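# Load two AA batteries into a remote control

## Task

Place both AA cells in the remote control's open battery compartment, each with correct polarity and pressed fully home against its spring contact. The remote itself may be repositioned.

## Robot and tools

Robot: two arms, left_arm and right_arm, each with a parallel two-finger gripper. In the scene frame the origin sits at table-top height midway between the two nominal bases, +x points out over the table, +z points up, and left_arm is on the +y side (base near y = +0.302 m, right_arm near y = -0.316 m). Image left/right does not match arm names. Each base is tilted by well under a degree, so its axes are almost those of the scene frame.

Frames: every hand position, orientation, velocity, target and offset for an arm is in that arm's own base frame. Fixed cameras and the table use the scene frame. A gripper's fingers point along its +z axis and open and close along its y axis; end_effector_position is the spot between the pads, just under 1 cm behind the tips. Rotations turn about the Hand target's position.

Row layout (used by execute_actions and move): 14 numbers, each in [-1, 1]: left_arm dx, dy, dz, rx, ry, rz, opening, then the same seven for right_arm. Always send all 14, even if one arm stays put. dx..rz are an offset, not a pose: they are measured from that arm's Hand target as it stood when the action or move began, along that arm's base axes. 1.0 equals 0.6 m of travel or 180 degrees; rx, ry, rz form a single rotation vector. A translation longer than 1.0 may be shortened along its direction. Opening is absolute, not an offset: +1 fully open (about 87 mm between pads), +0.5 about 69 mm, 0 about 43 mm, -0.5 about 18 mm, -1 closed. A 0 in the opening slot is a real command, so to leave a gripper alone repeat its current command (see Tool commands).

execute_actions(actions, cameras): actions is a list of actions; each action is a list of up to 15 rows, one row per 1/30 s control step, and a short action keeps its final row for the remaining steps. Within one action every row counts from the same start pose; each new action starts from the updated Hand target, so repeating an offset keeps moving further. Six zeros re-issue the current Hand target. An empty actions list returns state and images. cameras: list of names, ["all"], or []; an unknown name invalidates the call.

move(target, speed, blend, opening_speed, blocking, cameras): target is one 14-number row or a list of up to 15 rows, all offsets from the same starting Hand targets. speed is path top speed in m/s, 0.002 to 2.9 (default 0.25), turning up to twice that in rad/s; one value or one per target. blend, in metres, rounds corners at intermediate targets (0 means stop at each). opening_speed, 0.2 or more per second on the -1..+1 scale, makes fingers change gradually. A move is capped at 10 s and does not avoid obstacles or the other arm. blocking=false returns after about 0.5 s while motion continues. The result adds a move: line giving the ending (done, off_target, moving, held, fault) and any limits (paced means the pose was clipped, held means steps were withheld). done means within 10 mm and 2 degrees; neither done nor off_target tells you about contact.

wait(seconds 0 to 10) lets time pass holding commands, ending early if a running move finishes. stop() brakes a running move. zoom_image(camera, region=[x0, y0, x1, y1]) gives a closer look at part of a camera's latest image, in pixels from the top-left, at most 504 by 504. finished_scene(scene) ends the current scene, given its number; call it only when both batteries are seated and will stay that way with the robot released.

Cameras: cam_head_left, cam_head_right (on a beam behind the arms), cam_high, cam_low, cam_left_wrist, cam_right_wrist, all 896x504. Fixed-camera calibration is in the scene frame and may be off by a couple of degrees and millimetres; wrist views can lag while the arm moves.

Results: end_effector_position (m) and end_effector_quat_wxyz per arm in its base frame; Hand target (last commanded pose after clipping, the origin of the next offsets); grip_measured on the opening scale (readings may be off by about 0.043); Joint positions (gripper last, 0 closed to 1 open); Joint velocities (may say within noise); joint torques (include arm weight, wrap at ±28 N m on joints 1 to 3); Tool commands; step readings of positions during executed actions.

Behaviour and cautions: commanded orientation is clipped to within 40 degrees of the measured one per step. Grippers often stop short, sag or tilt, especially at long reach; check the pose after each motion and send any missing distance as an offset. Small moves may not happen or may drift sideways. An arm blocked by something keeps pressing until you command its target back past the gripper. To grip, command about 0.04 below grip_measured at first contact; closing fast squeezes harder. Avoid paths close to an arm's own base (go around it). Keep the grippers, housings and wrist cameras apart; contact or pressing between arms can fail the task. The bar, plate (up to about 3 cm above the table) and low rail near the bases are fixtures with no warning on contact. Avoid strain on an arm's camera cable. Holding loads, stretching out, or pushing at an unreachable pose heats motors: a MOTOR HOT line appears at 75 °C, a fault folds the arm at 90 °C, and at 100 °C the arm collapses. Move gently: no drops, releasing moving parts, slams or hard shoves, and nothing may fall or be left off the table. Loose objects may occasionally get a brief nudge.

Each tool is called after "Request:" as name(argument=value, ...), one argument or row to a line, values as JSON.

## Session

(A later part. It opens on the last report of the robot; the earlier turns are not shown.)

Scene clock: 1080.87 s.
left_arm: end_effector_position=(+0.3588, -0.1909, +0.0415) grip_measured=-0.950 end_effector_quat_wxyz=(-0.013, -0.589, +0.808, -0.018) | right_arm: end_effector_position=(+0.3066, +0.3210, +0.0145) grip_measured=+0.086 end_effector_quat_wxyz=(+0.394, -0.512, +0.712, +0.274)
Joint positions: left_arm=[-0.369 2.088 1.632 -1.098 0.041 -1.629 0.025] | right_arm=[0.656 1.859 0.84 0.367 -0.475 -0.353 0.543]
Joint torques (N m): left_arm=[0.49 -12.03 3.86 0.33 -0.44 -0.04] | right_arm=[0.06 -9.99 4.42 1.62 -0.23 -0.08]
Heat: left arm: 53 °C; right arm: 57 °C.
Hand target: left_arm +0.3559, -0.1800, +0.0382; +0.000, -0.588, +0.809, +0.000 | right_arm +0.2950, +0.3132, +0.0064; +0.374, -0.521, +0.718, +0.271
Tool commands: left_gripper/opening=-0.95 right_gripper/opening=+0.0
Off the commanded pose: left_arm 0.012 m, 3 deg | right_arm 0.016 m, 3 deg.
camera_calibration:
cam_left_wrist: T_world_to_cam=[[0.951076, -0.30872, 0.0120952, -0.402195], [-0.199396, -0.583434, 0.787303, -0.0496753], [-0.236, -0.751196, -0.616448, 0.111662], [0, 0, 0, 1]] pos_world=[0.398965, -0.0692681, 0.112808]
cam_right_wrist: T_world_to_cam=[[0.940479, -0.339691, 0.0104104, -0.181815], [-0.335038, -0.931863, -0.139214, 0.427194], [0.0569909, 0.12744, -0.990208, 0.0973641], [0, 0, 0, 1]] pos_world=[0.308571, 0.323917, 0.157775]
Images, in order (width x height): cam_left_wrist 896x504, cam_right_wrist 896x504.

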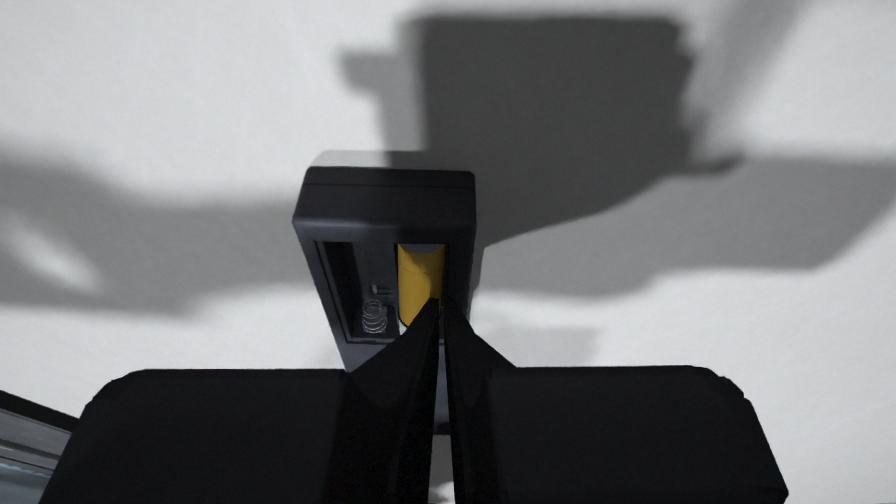

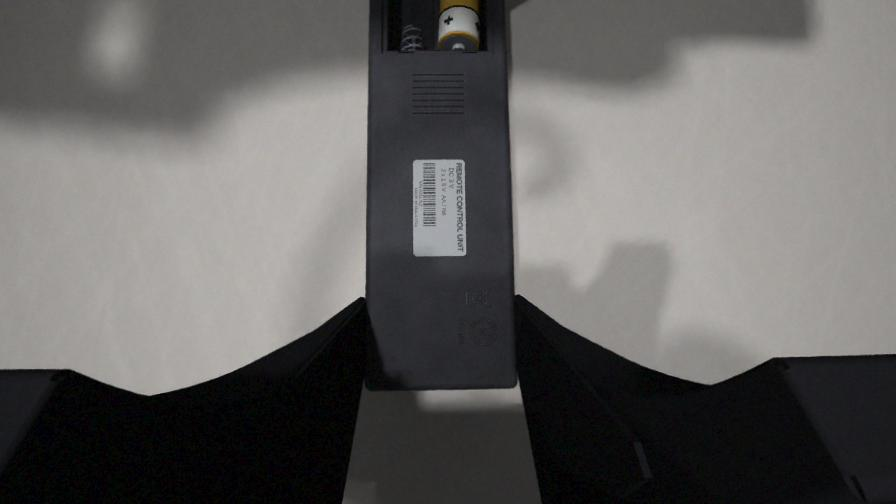

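Request:
move(
  target=[
    [0.0048, -0.018, 0.05, 0, 0, 0, -0.95, 0, 0, 0, 0, 0, 0, 0.0],
    [-0.0128, -0.0433, 0.040, 0, 0, 0, -0.80, 0, 0, 0, 0, 0, 0, 0.0],
    [-0.0128, -0.0433, -0.010, 0, 0, 0, -0.80, 0, 0, 0, 0, 0, 0, 0.0],
  ],
  speed=0.06,
)

Request:
wait(
  seconds=0,
  cameras=["cam_right_wrist", "cam_left_wrist"],
)

Request:
zoom_image(
  camera="cam_right_wrist",
  region=[400, 0, 520, 90],
)

Request:
zoom_image(
  camera="cam_left_wrist",
  region=[300, 120, 520, 330],
)

Scene clock: 1102.03 s.
left_arm: end_effector_position=(+0.3458, -0.2072, +0.0428) grip_measured=-0.800 end_effector_quat_wxyz=(-0.008, -0.586, +0.810, -0.002) | right_arm: end_effector_position=(+0.3063, +0.3211, +0.0144) grip_measured=+0.086 end_effector_quat_wxyz=(+0.393, -0.513, +0.712, +0.274)
Joint positions: left_arm=[-0.43 2.088 1.642 -1.131 0.016 -1.681 0.1] | right_arm=[0.656 1.859 0.84 0.366 -0.477 -0.353 0.543]
Joint torques (N m): left_arm=[-0.12 -10.36 3.78 0.68 -0.17 -0.14] | right_arm=[0.08 -10.02 4.41 1.62 -0.21 -0.09]
Heat: left arm: 54 °C; right arm: 57 °C.
Hand target: left_arm +0.3483, -0.2059, +0.0323; +0.000, -0.588, +0.809, +0.000 | right_arm +0.2950, +0.3132, +0.0064; +0.374, -0.521, +0.718, +0.271
Off the commanded pose: left_arm 0.011 m, 1 deg | right_arm 0.016 m, 3 deg.
move: off_target (left_arm, right_arm)

Scene clock: 1102.03 s.
left_arm: end_effector_position=(+0.3458, -0.2072, +0.0428) grip_measured=-0.800 end_effector_quat_wxyz=(-0.008, -0.586, +0.810, -0.002) | right_arm: end_effector_position=(+0.3063, +0.3211, +0.0144) grip_measured=+0.086 end_effector_quat_wxyz=(+0.393, -0.513, +0.712, +0.274)
Joint positions: left_arm=[-0.43 2.088 1.642 -1.131 0.016 -1.681 0.1] | right_arm=[0.656 1.859 0.84 0.366 -0.477 -0.353 0.543]
Joint torques (N m): left_arm=[-0.12 -10.36 3.78 0.68 -0.17 -0.14] | right_arm=[0.08 -10.02 4.41 1.62 -0.21 -0.09]
Heat: left arm: 54 °C; right arm: 57 °C.
Hand target: left_arm +0.3483, -0.2059, +0.0323; +0.000, -0.588, +0.809, +0.000 | right_arm +0.2950, +0.3132, +0.0064; +0.374, -0.521, +0.718, +0.271
Tool commands: left_gripper/opening=-0.8 right_gripper/opening=+0.0
Off the commanded pose: left_arm 0.011 m, 1 deg | right_arm 0.016 m, 3 deg.
camera_calibration:
cam_left_wrist: T_world_to_cam=[[0.948258, -0.317358, -0.00954662, -0.394763], [-0.195183, -0.60639, 0.77084, -0.0682221], [-0.250421, -0.729091, -0.636958, 0.107561], [0, 0, 0, 1]] pos_world=[0.387957, -0.0882285, 0.117332]
cam_right_wrist: T_world_to_cam=[[0.940884, -0.338605, 0.00919565, -0.181968], [-0.334122, -0.932206, -0.139123, 0.427055], [0.05568, 0.127826, -0.990232, 0.09754], [0, 0, 0, 1]] pos_world=[0.308468, 0.324019, 0.157674]
Images, in order (width x height): cam_left_wrist 896x504, cam_right_wrist 896x504.

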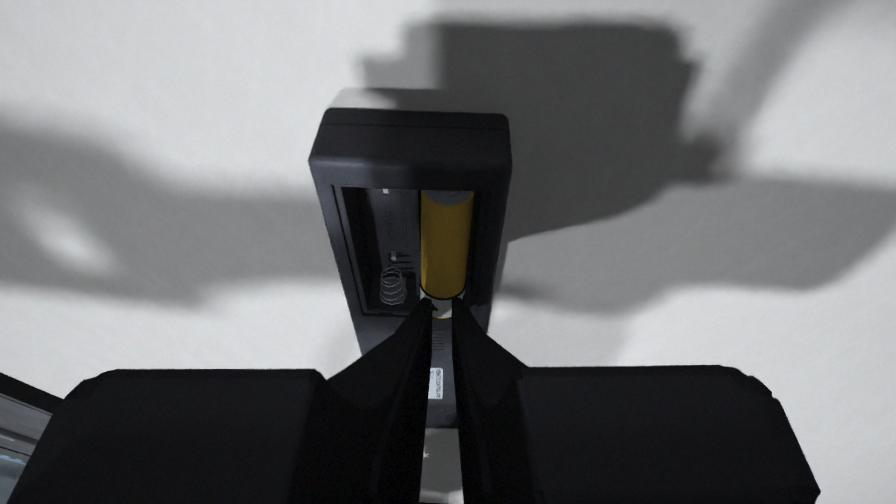

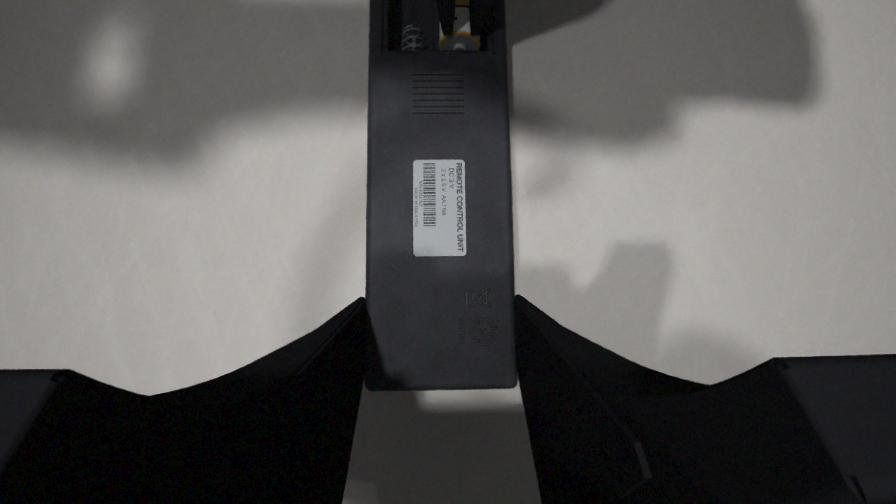

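Scaled by 4.200.

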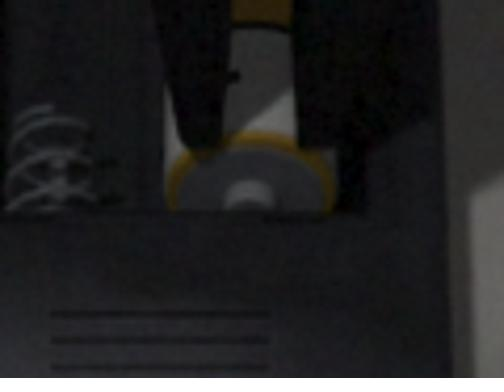

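Scaled by 2.291.

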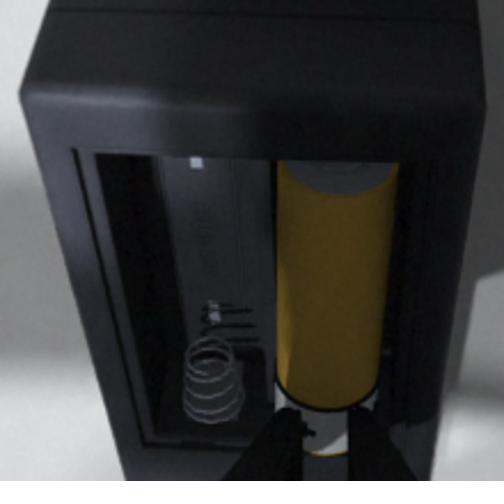

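Request:
move(
  target=[
    [0.0, 0.0, -0.025, 0, 0, 0, -0.80, 0, 0, 0, 0, 0, 0, 0.0],
    [0.032, -0.0105, -0.062, 0, 0, 0, -0.80, 0, 0, 0, 0, 0, 0, 0.0],
  ],
  speed=0.05,
  blend=[0.005, 0],
)

Request:
wait(
  seconds=0,
  cameras=["cam_right_wrist", "cam_left_wrist"],
)

Request:
zoom_image(
  camera="cam_right_wrist",
  region=[400, 0, 520, 90],
)

Request:
zoom_image(
  camera="cam_left_wrist",
  region=[300, 120, 520, 330],
)

Scene clock: 1107.13 s.
left_arm: end_effector_position=(+0.3475, -0.2087, +0.0401) grip_measured=-0.799 end_effector_quat_wxyz=(-0.020, -0.582, +0.813, -0.006) | right_arm: end_effector_position=(+0.3052, +0.3213, +0.0142) grip_measured=+0.086 end_effector_quat_wxyz=(+0.391, -0.512, +0.713, +0.277)
Joint positions: left_arm=[-0.421 2.106 1.655 -1.13 0.04 -1.663 0.101] | right_arm=[0.656 1.859 0.84 0.364 -0.481 -0.349 0.543]
Joint torques (N m): left_arm=[-0.29 -2.91 3.6 1.48 -0.38 -0.22] | right_arm=[0.09 -10.02 4.41 1.66 -0.17 -0.12]
Heat: left arm: 53 °C; right arm: 57 °C.
Hand target: left_arm +0.3675, -0.2122, -0.0050; +0.000, -0.588, +0.809, +0.000 | right_arm +0.2949, +0.3132, +0.0064; +0.374, -0.521, +0.718, +0.271
Off the commanded pose: left_arm 0.049 m, 3 deg | right_arm 0.015 m, 2 deg.
move: off_target (left_arm, right_arm)

Scene clock: 1107.13 s.
left_arm: end_effector_position=(+0.3475, -0.2087, +0.0401) grip_measured=-0.799 end_effector_quat_wxyz=(-0.020, -0.582, +0.813, -0.006) | right_arm: end_effector_position=(+0.3052, +0.3213, +0.0142) grip_measured=+0.086 end_effector_quat_wxyz=(+0.391, -0.512, +0.713, +0.277)
Joint positions: left_arm=[-0.421 2.106 1.655 -1.13 0.04 -1.663 0.101] | right_arm=[0.656 1.859 0.84 0.364 -0.481 -0.349 0.543]
Joint torques (N m): left_arm=[-0.29 -2.91 3.6 1.48 -0.38 -0.22] | right_arm=[0.09 -10.02 4.41 1.66 -0.17 -0.12]
Heat: left arm: 53 °C; right arm: 57 °C.
Hand target: left_arm +0.3675, -0.2122, -0.0050; +0.000, -0.588, +0.809, +0.000 | right_arm +0.2949, +0.3132, +0.0064; +0.374, -0.521, +0.718, +0.271
Tool commands: left_gripper/opening=-0.8 right_gripper/opening=+0.0
Off the commanded pose: left_arm 0.049 m, 3 deg | right_arm 0.015 m, 2 deg.
camera_calibration:
cam_left_wrist: T_world_to_cam=[[0.945077, -0.326422, -0.0166694, -0.397338], [-0.189578, -0.588997, 0.785584, -0.0657737], [-0.26625, -0.739278, -0.61853, 0.107795], [0, 0, 0, 1]] pos_world=[0.391746, -0.0887497, 0.111722]
cam_right_wrist: T_world_to_cam=[[0.94153, -0.33692, 0.002531, -0.181495], [-0.333351, -0.932595, -0.138361, 0.426635], [0.0489772, 0.129428, -0.990379, 0.0989301], [0, 0, 0, 1]] pos_world=[0.308257, 0.323924, 0.157467]
Images, in order (width x height): cam_left_wrist 896x504, cam_right_wrist 896x504.

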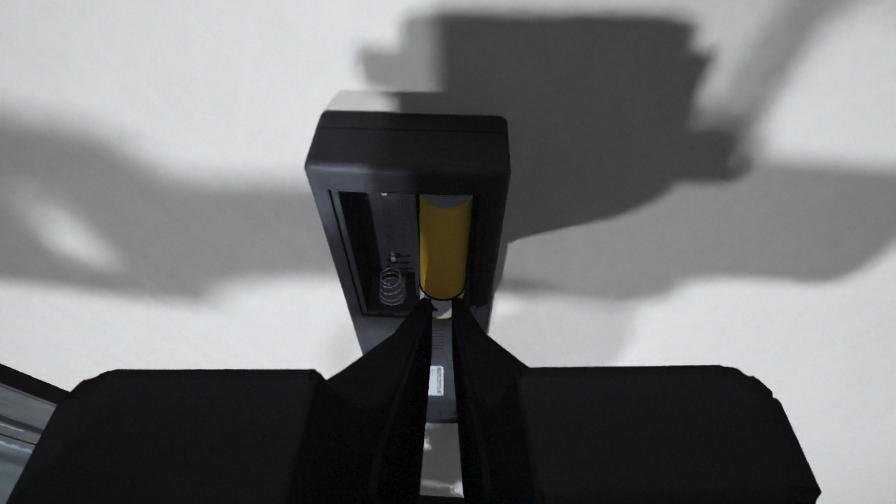

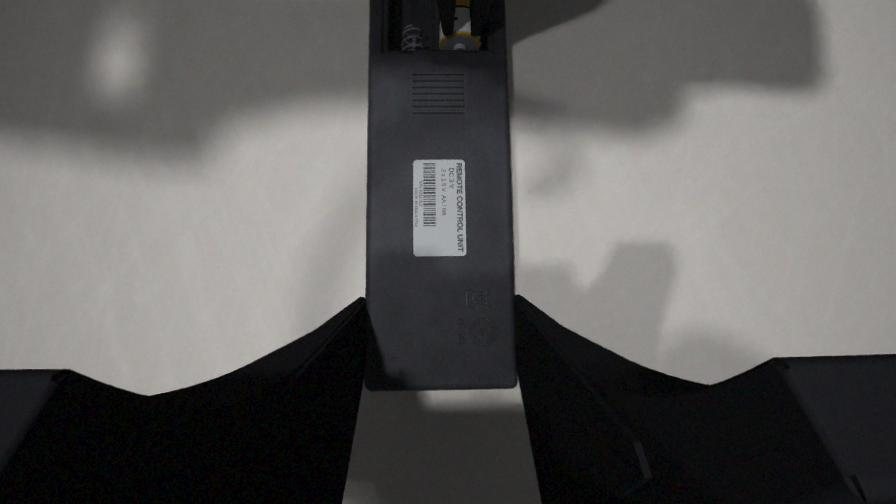

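Scaled by 4.200.

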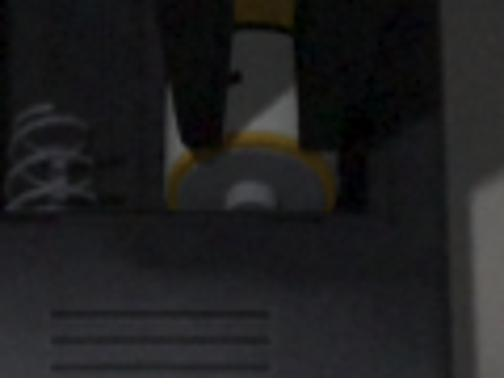

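Scaled by 2.291.

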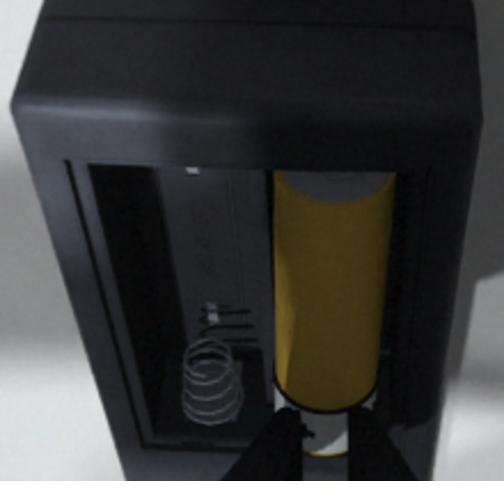

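Request:
move(
  target=[
    [-0.0325, 0.0053, 0.085, 0, 0, 0, -0.80, 0, 0, 0, 0, 0, 0, 0.0],
    [-0.0325, 0.0053, 0.1183, 0, 0, 0, -0.95, 0, 0, 0, 0, 0, 0, 0.0],
    [-0.0417, -0.018, 0.1117, 0, 0, 0, -0.95, 0, 0, 0, 0, 0, 0, 0.0],
    [-0.0405, -0.016, 0.0675, 0, 0, 0, -0.95, 0, 0, 0, 0, 0, 0, 0.0],
  ],
  speed=0.08,
)

Request:
wait(
  seconds=0,
  cameras=["cam_right_wrist", "cam_left_wrist"],
)

Request:
zoom_image(
  camera="cam_right_wrist",
  region=[400, 0, 520, 90],
)

Request:
zoom_image(
  camera="cam_left_wrist",
  region=[300, 120, 520, 330],
)

Scene clock: 1146.17 s.
left_arm: end_effector_position=(+0.3432, -0.2231, +0.0424) grip_measured=-0.950 end_effector_quat_wxyz=(-0.003, -0.586, +0.810, -0.004) | right_arm: end_effector_position=(+0.3052, +0.3213, +0.0142) grip_measured=+0.086 end_effector_quat_wxyz=(+0.391, -0.513, +0.712, +0.277)
Joint positions: left_arm=[-0.472 2.097 1.656 -1.126 0.008 -1.724 0.025] | right_arm=[0.656 1.859 0.84 0.364 -0.482 -0.352 0.543]
Joint torques (N m): left_arm=[0.01 -10.67 4.12 0.43 -0.1 -0.2] | right_arm=[0.08 -10.03 4.41 1.65 -0.17 -0.1]
Heat: left arm: 48 °C; right arm: 57 °C.
Hand target: left_arm +0.3432, -0.2218, +0.0357; +0.000, -0.588, +0.809, +0.000 | right_arm +0.2949, +0.3132, +0.0064; +0.374, -0.521, +0.718, +0.271
Off the commanded pose: left_arm 0.007 m, 1 deg | right_arm 0.015 m, 2 deg.
move: off_target (right_arm); target 2's new opening was sent with left_arm's hand 0.012 m and 1 deg from that target

Scene clock: 1146.17 s.
left_arm: end_effector_position=(+0.3432, -0.2231, +0.0424) grip_measured=-0.950 end_effector_quat_wxyz=(-0.003, -0.586, +0.810, -0.004) | right_arm: end_effector_position=(+0.3052, +0.3213, +0.0142) grip_measured=+0.086 end_effector_quat_wxyz=(+0.391, -0.513, +0.712, +0.277)
Joint positions: left_arm=[-0.472 2.097 1.656 -1.126 0.008 -1.724 0.025] | right_arm=[0.656 1.859 0.84 0.364 -0.482 -0.352 0.543]
Joint torques (N m): left_arm=[0.01 -10.67 4.12 0.43 -0.1 -0.2] | right_arm=[0.08 -10.03 4.41 1.65 -0.17 -0.1]
Heat: left arm: 48 °C; right arm: 57 °C.
Hand target: left_arm +0.3432, -0.2218, +0.0357; +0.000, -0.588, +0.809, +0.000 | right_arm +0.2949, +0.3132, +0.0064; +0.374, -0.521, +0.718, +0.271
Tool commands: left_gripper/opening=-0.95 right_gripper/opening=+0.0
Off the commanded pose: left_arm 0.007 m, 1 deg | right_arm 0.015 m, 2 deg.
camera_calibration:
cam_left_wrist: T_world_to_cam=[[0.948426, -0.316999, 0.000498144, -0.397803], [-0.203953, -0.608998, 0.766502, -0.0755751], [-0.242677, -0.727071, -0.642242, 0.0931183], [0, 0, 0, 1]] pos_world=[0.38447, -0.104425, 0.117931]
cam_right_wrist: T_world_to_cam=[[0.942055, -0.335431, 0.00430567, -0.182103], [-0.331641, -0.933188, -0.138468, 0.426312], [0.0504645, 0.129016, -0.990358, 0.0986051], [0, 0, 0, 1]] pos_world=[0.307957, 0.324025, 0.157469]
Images, in order (width x height): cam_left_wrist 896x504, cam_right_wrist 896x504.

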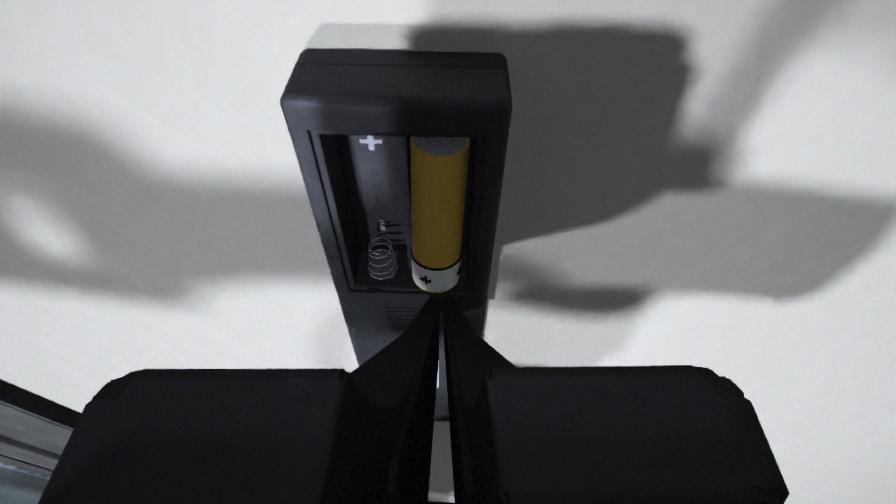

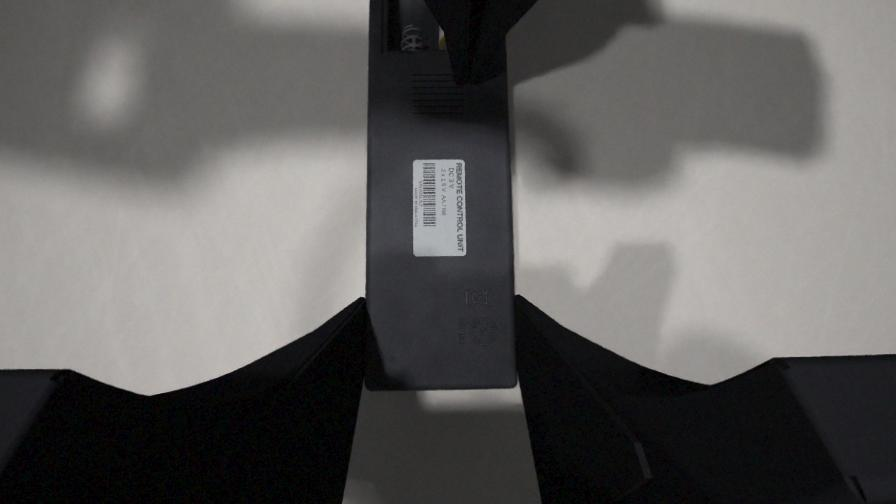

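Scaled by 4.200.

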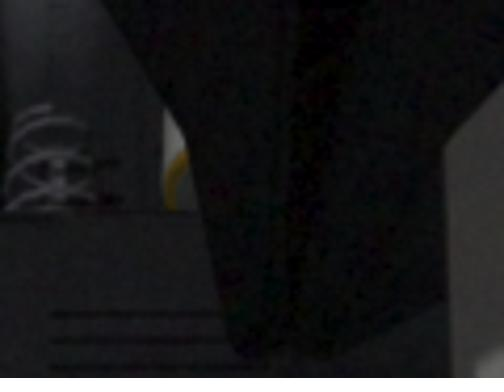

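Scaled by 2.291.

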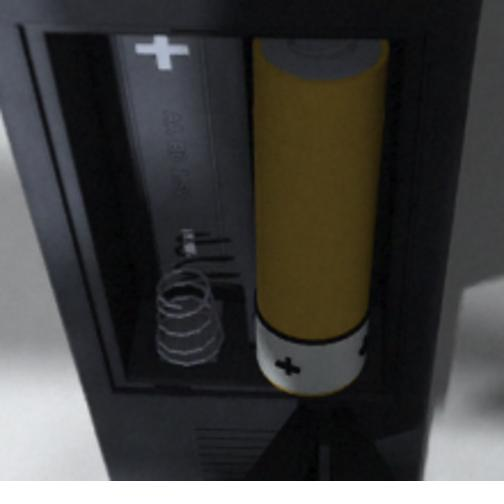

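Request:
move(
  target=[
    [-0.010, 0.002, 0.03, 0, 0, 0, -0.95, 0, 0, 0, 0, 0, 0, 0.0],
    [-0.008, 0.003, 0.0, 0, 0, 0, -0.95, 0, 0, 0, 0, 0, 0, 0.0],
  ],
  speed=0.06,
)

Request:
wait(
  seconds=0,
  cameras=["cam_right_wrist", "cam_left_wrist"],
)

Request:
zoom_image(
  camera="cam_right_wrist",
  region=[400, 0, 520, 90],
)

Request:
zoom_image(
  camera="cam_left_wrist",
  region=[300, 120, 520, 330],
)

Scene clock: 1152.03 s.
left_arm: end_effector_position=(+0.3403, -0.2222, +0.0415) grip_measured=-0.950 end_effector_quat_wxyz=(-0.004, -0.587, +0.810, -0.004) | right_arm: end_effector_position=(+0.3052, +0.3213, +0.0142) grip_measured=+0.086 end_effector_quat_wxyz=(+0.391, -0.513, +0.712, +0.277)
Joint positions: left_arm=[-0.472 2.086 1.636 -1.117 0.012 -1.726 0.025] | right_arm=[0.656 1.859 0.84 0.364 -0.482 -0.352 0.543]
Joint torques (N m): left_arm=[-0.14 -11.66 3.69 0.49 -0.15 -0.14] | right_arm=[0.06 -10.02 4.4 1.65 -0.17 -0.1]
Heat: left arm: 49 °C; right arm: 57 °C.
Hand target: left_arm +0.3384, -0.2200, +0.0356; +0.000, -0.588, +0.809, +0.000 | right_arm +0.2949, +0.3132, +0.0064; +0.374, -0.521, +0.718, +0.271
Off the commanded pose: left_arm 0.007 m, 1 deg | right_arm 0.015 m, 2 deg.
move: off_target (right_arm)

Scene clock: 1152.03 s.
left_arm: end_effector_position=(+0.3403, -0.2222, +0.0415) grip_measured=-0.950 end_effector_quat_wxyz=(-0.004, -0.587, +0.810, -0.004) | right_arm: end_effector_position=(+0.3052, +0.3213, +0.0142) grip_measured=+0.086 end_effector_quat_wxyz=(+0.391, -0.513, +0.712, +0.277)
Joint positions: left_arm=[-0.472 2.086 1.636 -1.117 0.012 -1.726 0.025] | right_arm=[0.656 1.859 0.84 0.364 -0.482 -0.352 0.543]
Joint torques (N m): left_arm=[-0.14 -11.66 3.69 0.49 -0.15 -0.14] | right_arm=[0.06 -10.02 4.4 1.65 -0.17 -0.1]
Heat: left arm: 49 °C; right arm: 57 °C.
Hand target: left_arm +0.3384, -0.2200, +0.0356; +0.000, -0.588, +0.809, +0.000 | right_arm +0.2949, +0.3132, +0.0064; +0.374, -0.521, +0.718, +0.271
Tool commands: left_gripper/opening=-0.95 right_gripper/opening=+0.0
Off the commanded pose: left_arm 0.007 m, 1 deg | right_arm 0.015 m, 2 deg.
camera_calibration:
cam_left_wrist: T_world_to_cam=[[0.949158, -0.3148, -0.000867946, -0.394498], [-0.200752, -0.60741, 0.768604, -0.0757479], [-0.242483, -0.729352, -0.639725, 0.0916834], [0, 0, 0, 1]] pos_world=[0.381466, -0.103328, 0.11653]
cam_right_wrist: T_world_to_cam=[[0.942055, -0.335431, 0.00430567, -0.182103], [-0.331641, -0.933188, -0.138468, 0.426312], [0.0504645, 0.129016, -0.990358, 0.0986051], [0, 0, 0, 1]] pos_world=[0.307957, 0.324025, 0.157469]
Images, in order (width x height): cam_left_wrist 896x504, cam_right_wrist 896x504.

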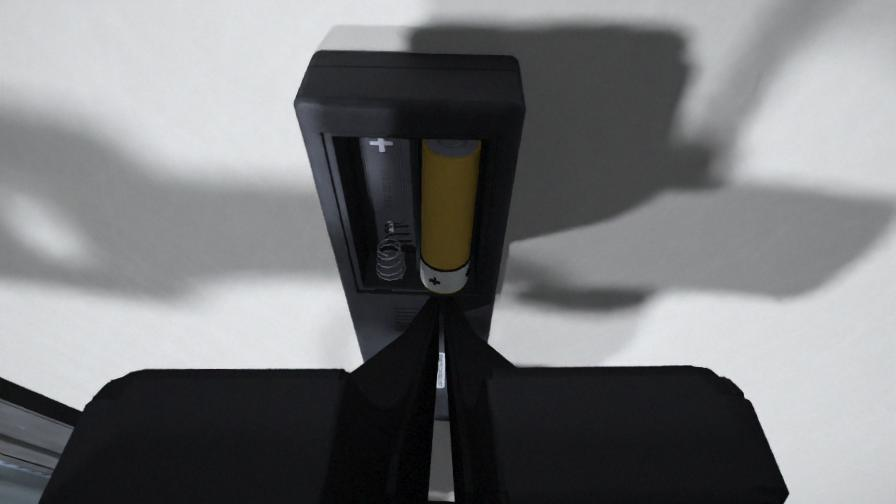

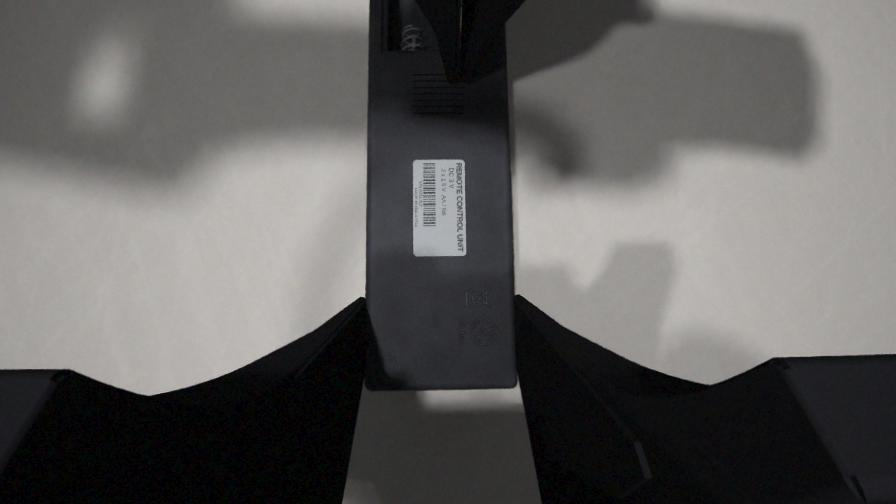

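Scaled by 4.200.

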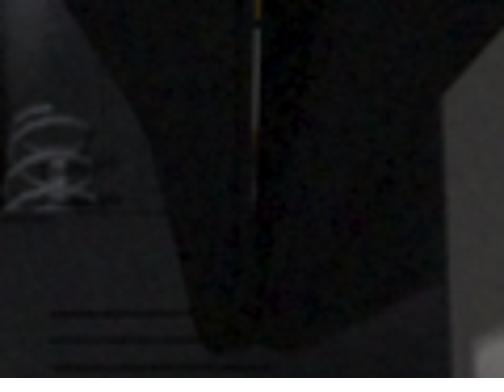

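Scaled by 2.291.

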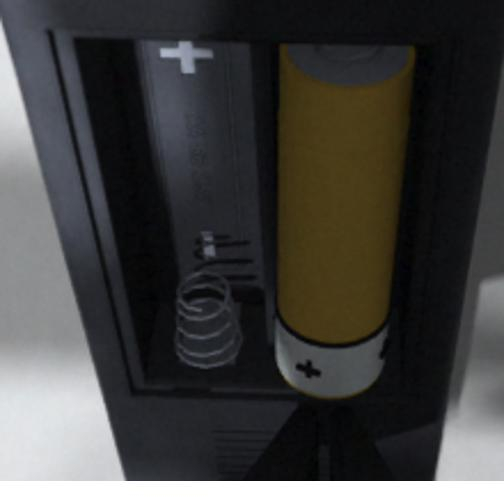

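Request:
move(
  target=[
    [0.002, 0.034, 0.004, 0, 0, 0, -0.95, 0, 0, 0, 0, 0, 0, 0.0],
  ],
  speed=0.04,
)

Request:
wait(
  seconds=0,
  cameras=["cam_right_wrist", "cam_left_wrist"],
)

Request:
zoom_image(
  camera="cam_right_wrist",
  region=[400, 0, 520, 90],
)

Request:
zoom_image(
  camera="cam_left_wrist",
  region=[300, 120, 520, 330],
)

Scene clock: 1157.23 s.
left_arm: end_effector_position=(+0.3397, -0.2173, +0.0413) grip_measured=-0.950 end_effector_quat_wxyz=(-0.016, -0.582, +0.813, -0.019) | right_arm: end_effector_position=(+0.3052, +0.3213, +0.0142) grip_measured=+0.086 end_effector_quat_wxyz=(+0.391, -0.513, +0.712, +0.277)
Joint positions: left_arm=[-0.446 2.065 1.596 -1.084 0.046 -1.69 0.025] | right_arm=[0.656 1.859 0.84 0.364 -0.482 -0.352 0.543]
Joint torques (N m): left_arm=[2.02 -12 3.56 0.32 -0.5 -0.07] | right_arm=[0.05 -10.02 4.4 1.66 -0.16 -0.1]
Heat: left arm: 51 °C; right arm: 57 °C.
Hand target: left_arm +0.3396, -0.1996, +0.0379; +0.000, -0.588, +0.809, +0.000 | right_arm +0.2949, +0.3132, +0.0064; +0.374, -0.521, +0.718, +0.271
Off the commanded pose: left_arm 0.018 m, 3 deg | right_arm 0.015 m, 2 deg.
move: off_target (left_arm, right_arm)

Scene clock: 1157.23 s.
left_arm: end_effector_position=(+0.3397, -0.2173, +0.0413) grip_measured=-0.950 end_effector_quat_wxyz=(-0.016, -0.582, +0.813, -0.019) | right_arm: end_effector_position=(+0.3052, +0.3213, +0.0142) grip_measured=+0.086 end_effector_quat_wxyz=(+0.391, -0.513, +0.712, +0.277)
Joint positions: left_arm=[-0.446 2.065 1.596 -1.084 0.046 -1.69 0.025] | right_arm=[0.656 1.859 0.84 0.364 -0.482 -0.352 0.543]
Joint torques (N m): left_arm=[2.02 -12 3.56 0.32 -0.5 -0.07] | right_arm=[0.05 -10.02 4.4 1.66 -0.16 -0.1]
Heat: left arm: 51 °C; right arm: 57 °C.
Hand target: left_arm +0.3396, -0.1996, +0.0379; +0.000, -0.588, +0.809, +0.000 | right_arm +0.2949, +0.3132, +0.0064; +0.374, -0.521, +0.718, +0.271
Tool commands: left_gripper/opening=-0.95 right_gripper/opening=+0.0
Off the commanded pose: left_arm 0.018 m, 3 deg | right_arm 0.015 m, 2 deg.
camera_calibration:
cam_left_wrist: T_world_to_cam=[[0.945745, -0.324762, 0.0097596, -0.393856], [-0.206121, -0.576486, 0.790682, -0.0651285], [-0.251157, -0.749795, -0.612149, 0.092406], [0, 0, 0, 1]] pos_world=[0.382271, -0.0961695, 0.111906]
cam_right_wrist: T_world_to_cam=[[0.942055, -0.335431, 0.00430567, -0.182103], [-0.331641, -0.933188, -0.138468, 0.426312], [0.0504645, 0.129016, -0.990358, 0.0986051], [0, 0, 0, 1]] pos_world=[0.307957, 0.324025, 0.157469]
Images, in order (width x height): cam_left_wrist 896x504, cam_right_wrist 896x504.

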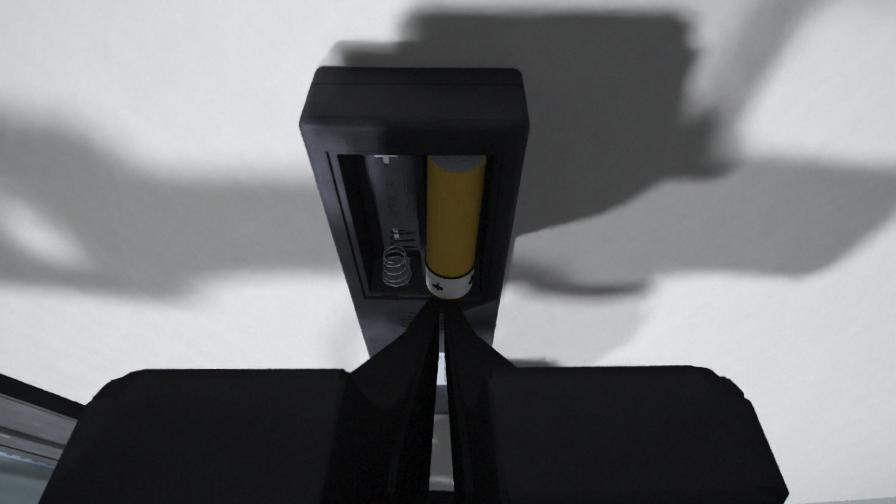

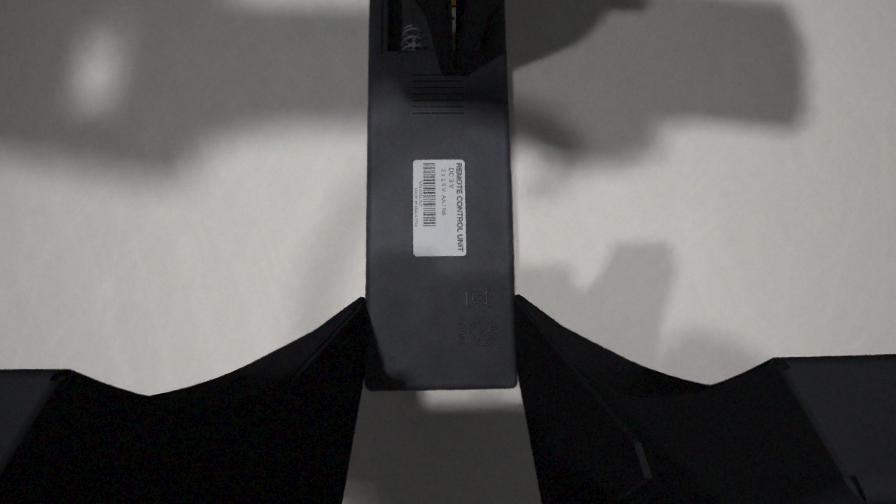

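Scaled by 4.200.

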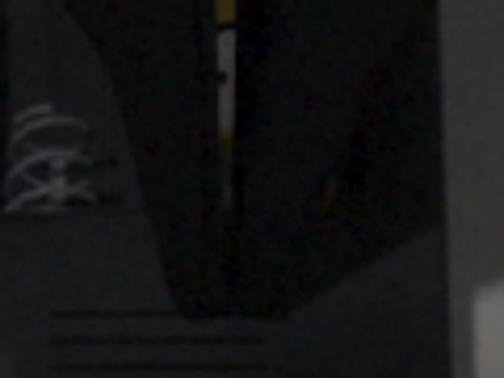

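Scaled by 2.291.

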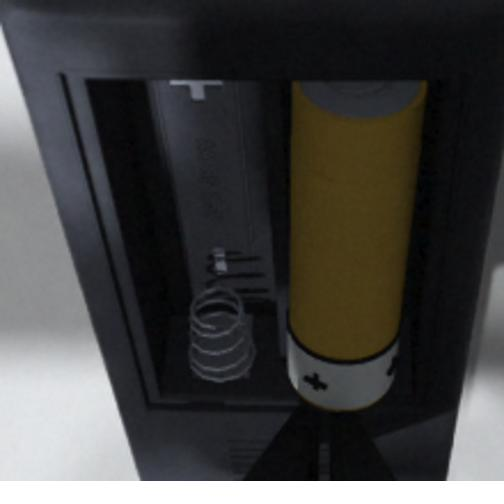

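Request:
move(
  target=[
    [0.0093, 0.018, 0.0, 0, 0, 0, -0.95, 0, 0, 0, 0, 0, 0, 0.0],
  ],
  speed=0.04,
)

Request:
wait(
  seconds=0,
  cameras=["cam_right_wrist", "cam_left_wrist"],
)

Request:
zoom_image(
  camera="cam_right_wrist",
  region=[400, 0, 520, 90],
)

Request:
zoom_image(
  camera="cam_left_wrist",
  region=[300, 120, 520, 330],
)

Scene clock: 1163.20 s.
left_arm: end_effector_position=(+0.3408, -0.2145, +0.0429) grip_measured=-0.950 end_effector_quat_wxyz=(-0.028, -0.577, +0.816, -0.027) | right_arm: end_effector_position=(+0.3053, +0.3215, +0.0144) grip_measured=+0.086 end_effector_quat_wxyz=(+0.392, -0.514, +0.711, +0.276)
Joint positions: left_arm=[-0.426 2.065 1.596 -1.084 0.075 -1.659 0.025] | right_arm=[0.656 1.859 0.84 0.365 -0.482 -0.354 0.543]
Joint torques (N m): left_arm=[2.66 -11.99 4.27 0.26 -0.72 -0.02] | right_arm=[0.03 -10.02 4.41 1.64 -0.17 -0.08]
Heat: left arm: 52 °C; right arm: 57 °C.
Hand target: left_arm +0.3451, -0.1889, +0.0379; +0.000, -0.588, +0.809, +0.000 | right_arm +0.2950, +0.3133, +0.0064; +0.374, -0.521, +0.718, +0.271
Off the commanded pose: left_arm 0.027 m, 5 deg | right_arm 0.015 m, 2 deg.
move: off_target (left_arm, right_arm)

Scene clock: 1163.20 s.
left_arm: end_effector_position=(+0.3408, -0.2145, +0.0429) grip_measured=-0.950 end_effector_quat_wxyz=(-0.028, -0.577, +0.816, -0.027) | right_arm: end_effector_position=(+0.3053, +0.3215, +0.0144) grip_measured=+0.086 end_effector_quat_wxyz=(+0.392, -0.514, +0.711, +0.276)
Joint positions: left_arm=[-0.426 2.065 1.596 -1.084 0.075 -1.659 0.025] | right_arm=[0.656 1.859 0.84 0.365 -0.482 -0.354 0.543]
Joint torques (N m): left_arm=[2.66 -11.99 4.27 0.26 -0.72 -0.02] | right_arm=[0.03 -10.02 4.41 1.64 -0.17 -0.08]
Heat: left arm: 52 °C; right arm: 57 °C.
Hand target: left_arm +0.3451, -0.1889, +0.0379; +0.000, -0.588, +0.809, +0.000 | right_arm +0.2950, +0.3133, +0.0064; +0.374, -0.521, +0.718, +0.271
Tool commands: left_gripper/opening=-0.95 right_gripper/opening=+0.0
Off the commanded pose: left_arm 0.027 m, 5 deg | right_arm 0.015 m, 2 deg.
camera_calibration:
cam_left_wrist: T_world_to_cam=[[0.942044, -0.335366, 0.00911706, -0.39498], [-0.204497, -0.552466, 0.808061, -0.0606373], [-0.265959, -0.763093, -0.589028, 0.0969258], [0, 0, 0, 1]] pos_world=[0.385466, -0.0919994, 0.109692]
cam_right_wrist: T_world_to_cam=[[0.942498, -0.33415, 0.00648192, -0.182744], [-0.330039, -0.933607, -0.139474, 0.426264], [0.0526568, 0.129315, -0.990205, 0.0979949], [0, 0, 0, 1]] pos_world=[0.307759, 0.324227, 0.157672]
Images, in order (width x height): cam_left_wrist 896x504, cam_right_wrist 896x504.

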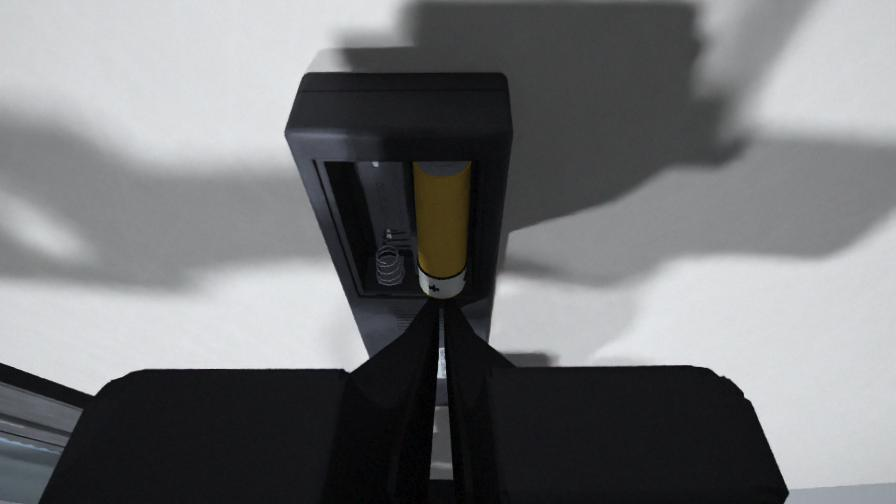

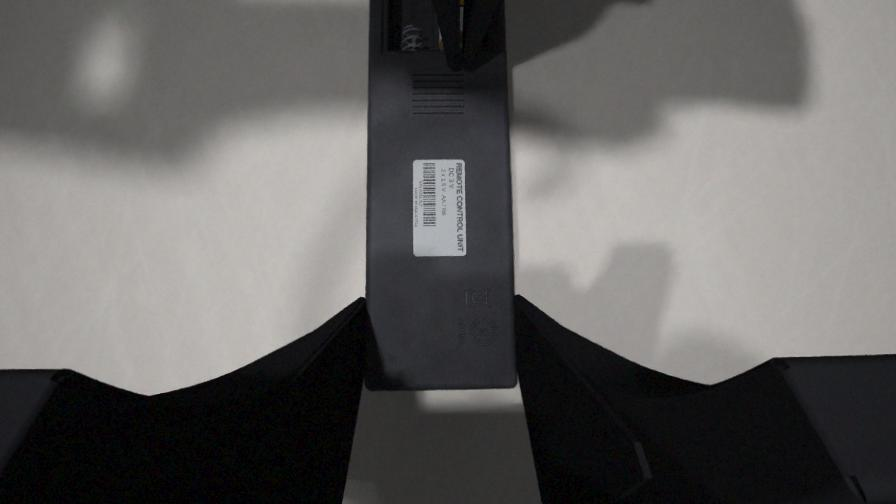

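Scaled by 4.200.

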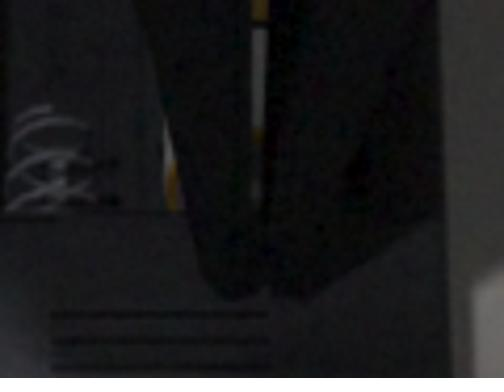

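Scaled by 2.291.

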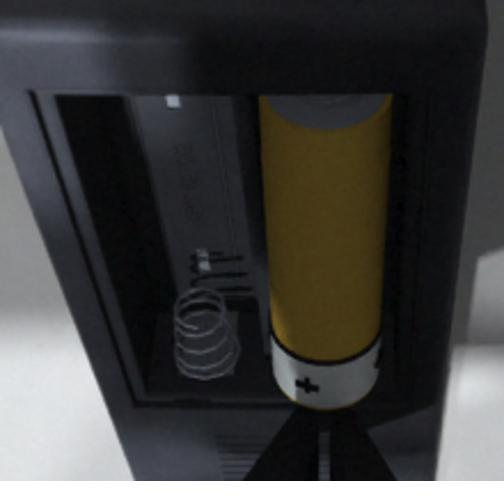

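Request:
move(
  target=[
    [0.0055, 0.0125, 0.0, 0, 0, 0, -0.95, 0, 0, 0, 0, 0, 0, 0.0],
  ],
  speed=0.04,
)

Request:
wait(
  seconds=0,
  cameras=["cam_right_wrist", "cam_left_wrist"],
)

Request:
zoom_image(
  camera="cam_right_wrist",
  region=[400, 0, 520, 90],
)

Request:
zoom_image(
  camera="cam_left_wrist",
  region=[300, 120, 520, 330],
)

Scene clock: 1168.27 s.
left_arm: end_effector_position=(+0.3468, -0.1995, +0.0430) grip_measured=-0.950 end_effector_quat_wxyz=(-0.025, -0.583, +0.812, -0.023) | right_arm: end_effector_position=(+0.3053, +0.3215, +0.0144) grip_measured=+0.086 end_effector_quat_wxyz=(+0.392, -0.514, +0.711, +0.276)
Joint positions: left_arm=[-0.389 2.064 1.596 -1.09 0.067 -1.635 0.025] | right_arm=[0.656 1.859 0.84 0.365 -0.482 -0.354 0.543]
Joint torques (N m): left_arm=[1.52 -11.66 4.19 0.31 -0.68 -0.07] | right_arm=[0.02 -9.99 4.44 1.64 -0.16 -0.08]
Heat: left arm: 52 °C; right arm: 57 °C.
Hand target: left_arm +0.3484, -0.1814, +0.0380; +0.000, -0.588, +0.809, +0.000 | right_arm +0.2950, +0.3132, +0.0064; +0.374, -0.521, +0.718, +0.271
Off the commanded pose: left_arm 0.019 m, 4 deg | right_arm 0.015 m, 2 deg.
move: off_target (left_arm, right_arm)

Scene clock: 1168.27 s.
left_arm: end_effector_position=(+0.3468, -0.1995, +0.0430) grip_measured=-0.950 end_effector_quat_wxyz=(-0.025, -0.583, +0.812, -0.023) | right_arm: end_effector_position=(+0.3053, +0.3215, +0.0144) grip_measured=+0.086 end_effector_quat_wxyz=(+0.392, -0.514, +0.711, +0.276)
Joint positions: left_arm=[-0.389 2.064 1.596 -1.09 0.067 -1.635 0.025] | right_arm=[0.656 1.859 0.84 0.365 -0.482 -0.354 0.543]
Joint torques (N m): left_arm=[1.52 -11.66 4.19 0.31 -0.68 -0.07] | right_arm=[0.02 -9.99 4.44 1.64 -0.16 -0.08]
Heat: left arm: 52 °C; right arm: 57 °C.
Hand target: left_arm +0.3484, -0.1814, +0.0380; +0.000, -0.588, +0.809, +0.000 | right_arm +0.2950, +0.3132, +0.0064; +0.374, -0.521, +0.718, +0.271
Tool commands: left_gripper/opening=-0.95 right_gripper/opening=+0.0
Off the commanded pose: left_arm 0.019 m, 4 deg | right_arm 0.015 m, 2 deg.
camera_calibration:
cam_left_wrist: T_world_to_cam=[[0.946499, -0.322642, 0.00646307, -0.394464], [-0.197123, -0.562189, 0.803172, -0.055523], [-0.255504, -0.761475, -0.595712, 0.10702], [0, 0, 0, 1]] pos_world=[0.389758, -0.0769921, 0.110897]
cam_right_wrist: T_world_to_cam=[[0.942498, -0.33415, 0.00648192, -0.182744], [-0.330039, -0.933607, -0.139474, 0.426264], [0.0526568, 0.129315, -0.990205, 0.0979949], [0, 0, 0, 1]] pos_world=[0.307759, 0.324227, 0.157672]
Images, in order (width x height): cam_left_wrist 896x504, cam_right_wrist 896x504.

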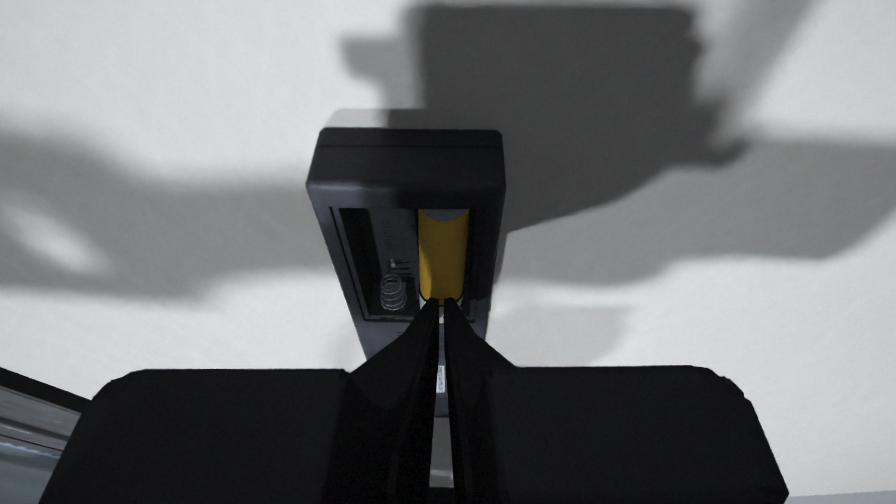

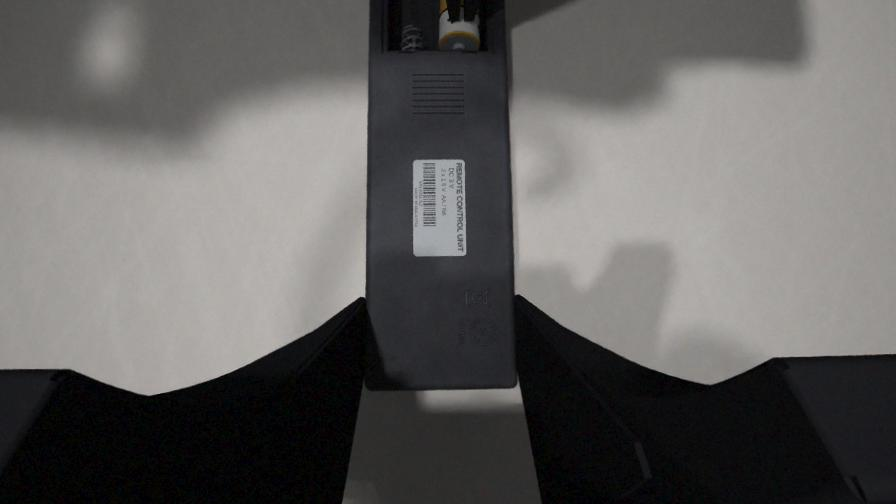

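Scaled by 4.200.

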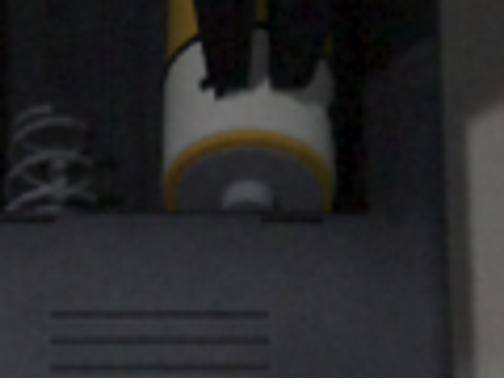

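Scaled by 2.291.

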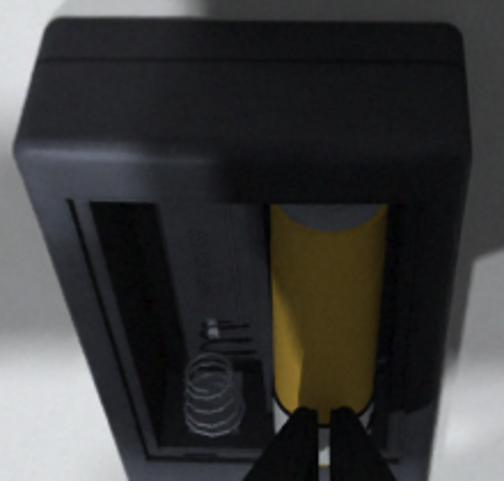

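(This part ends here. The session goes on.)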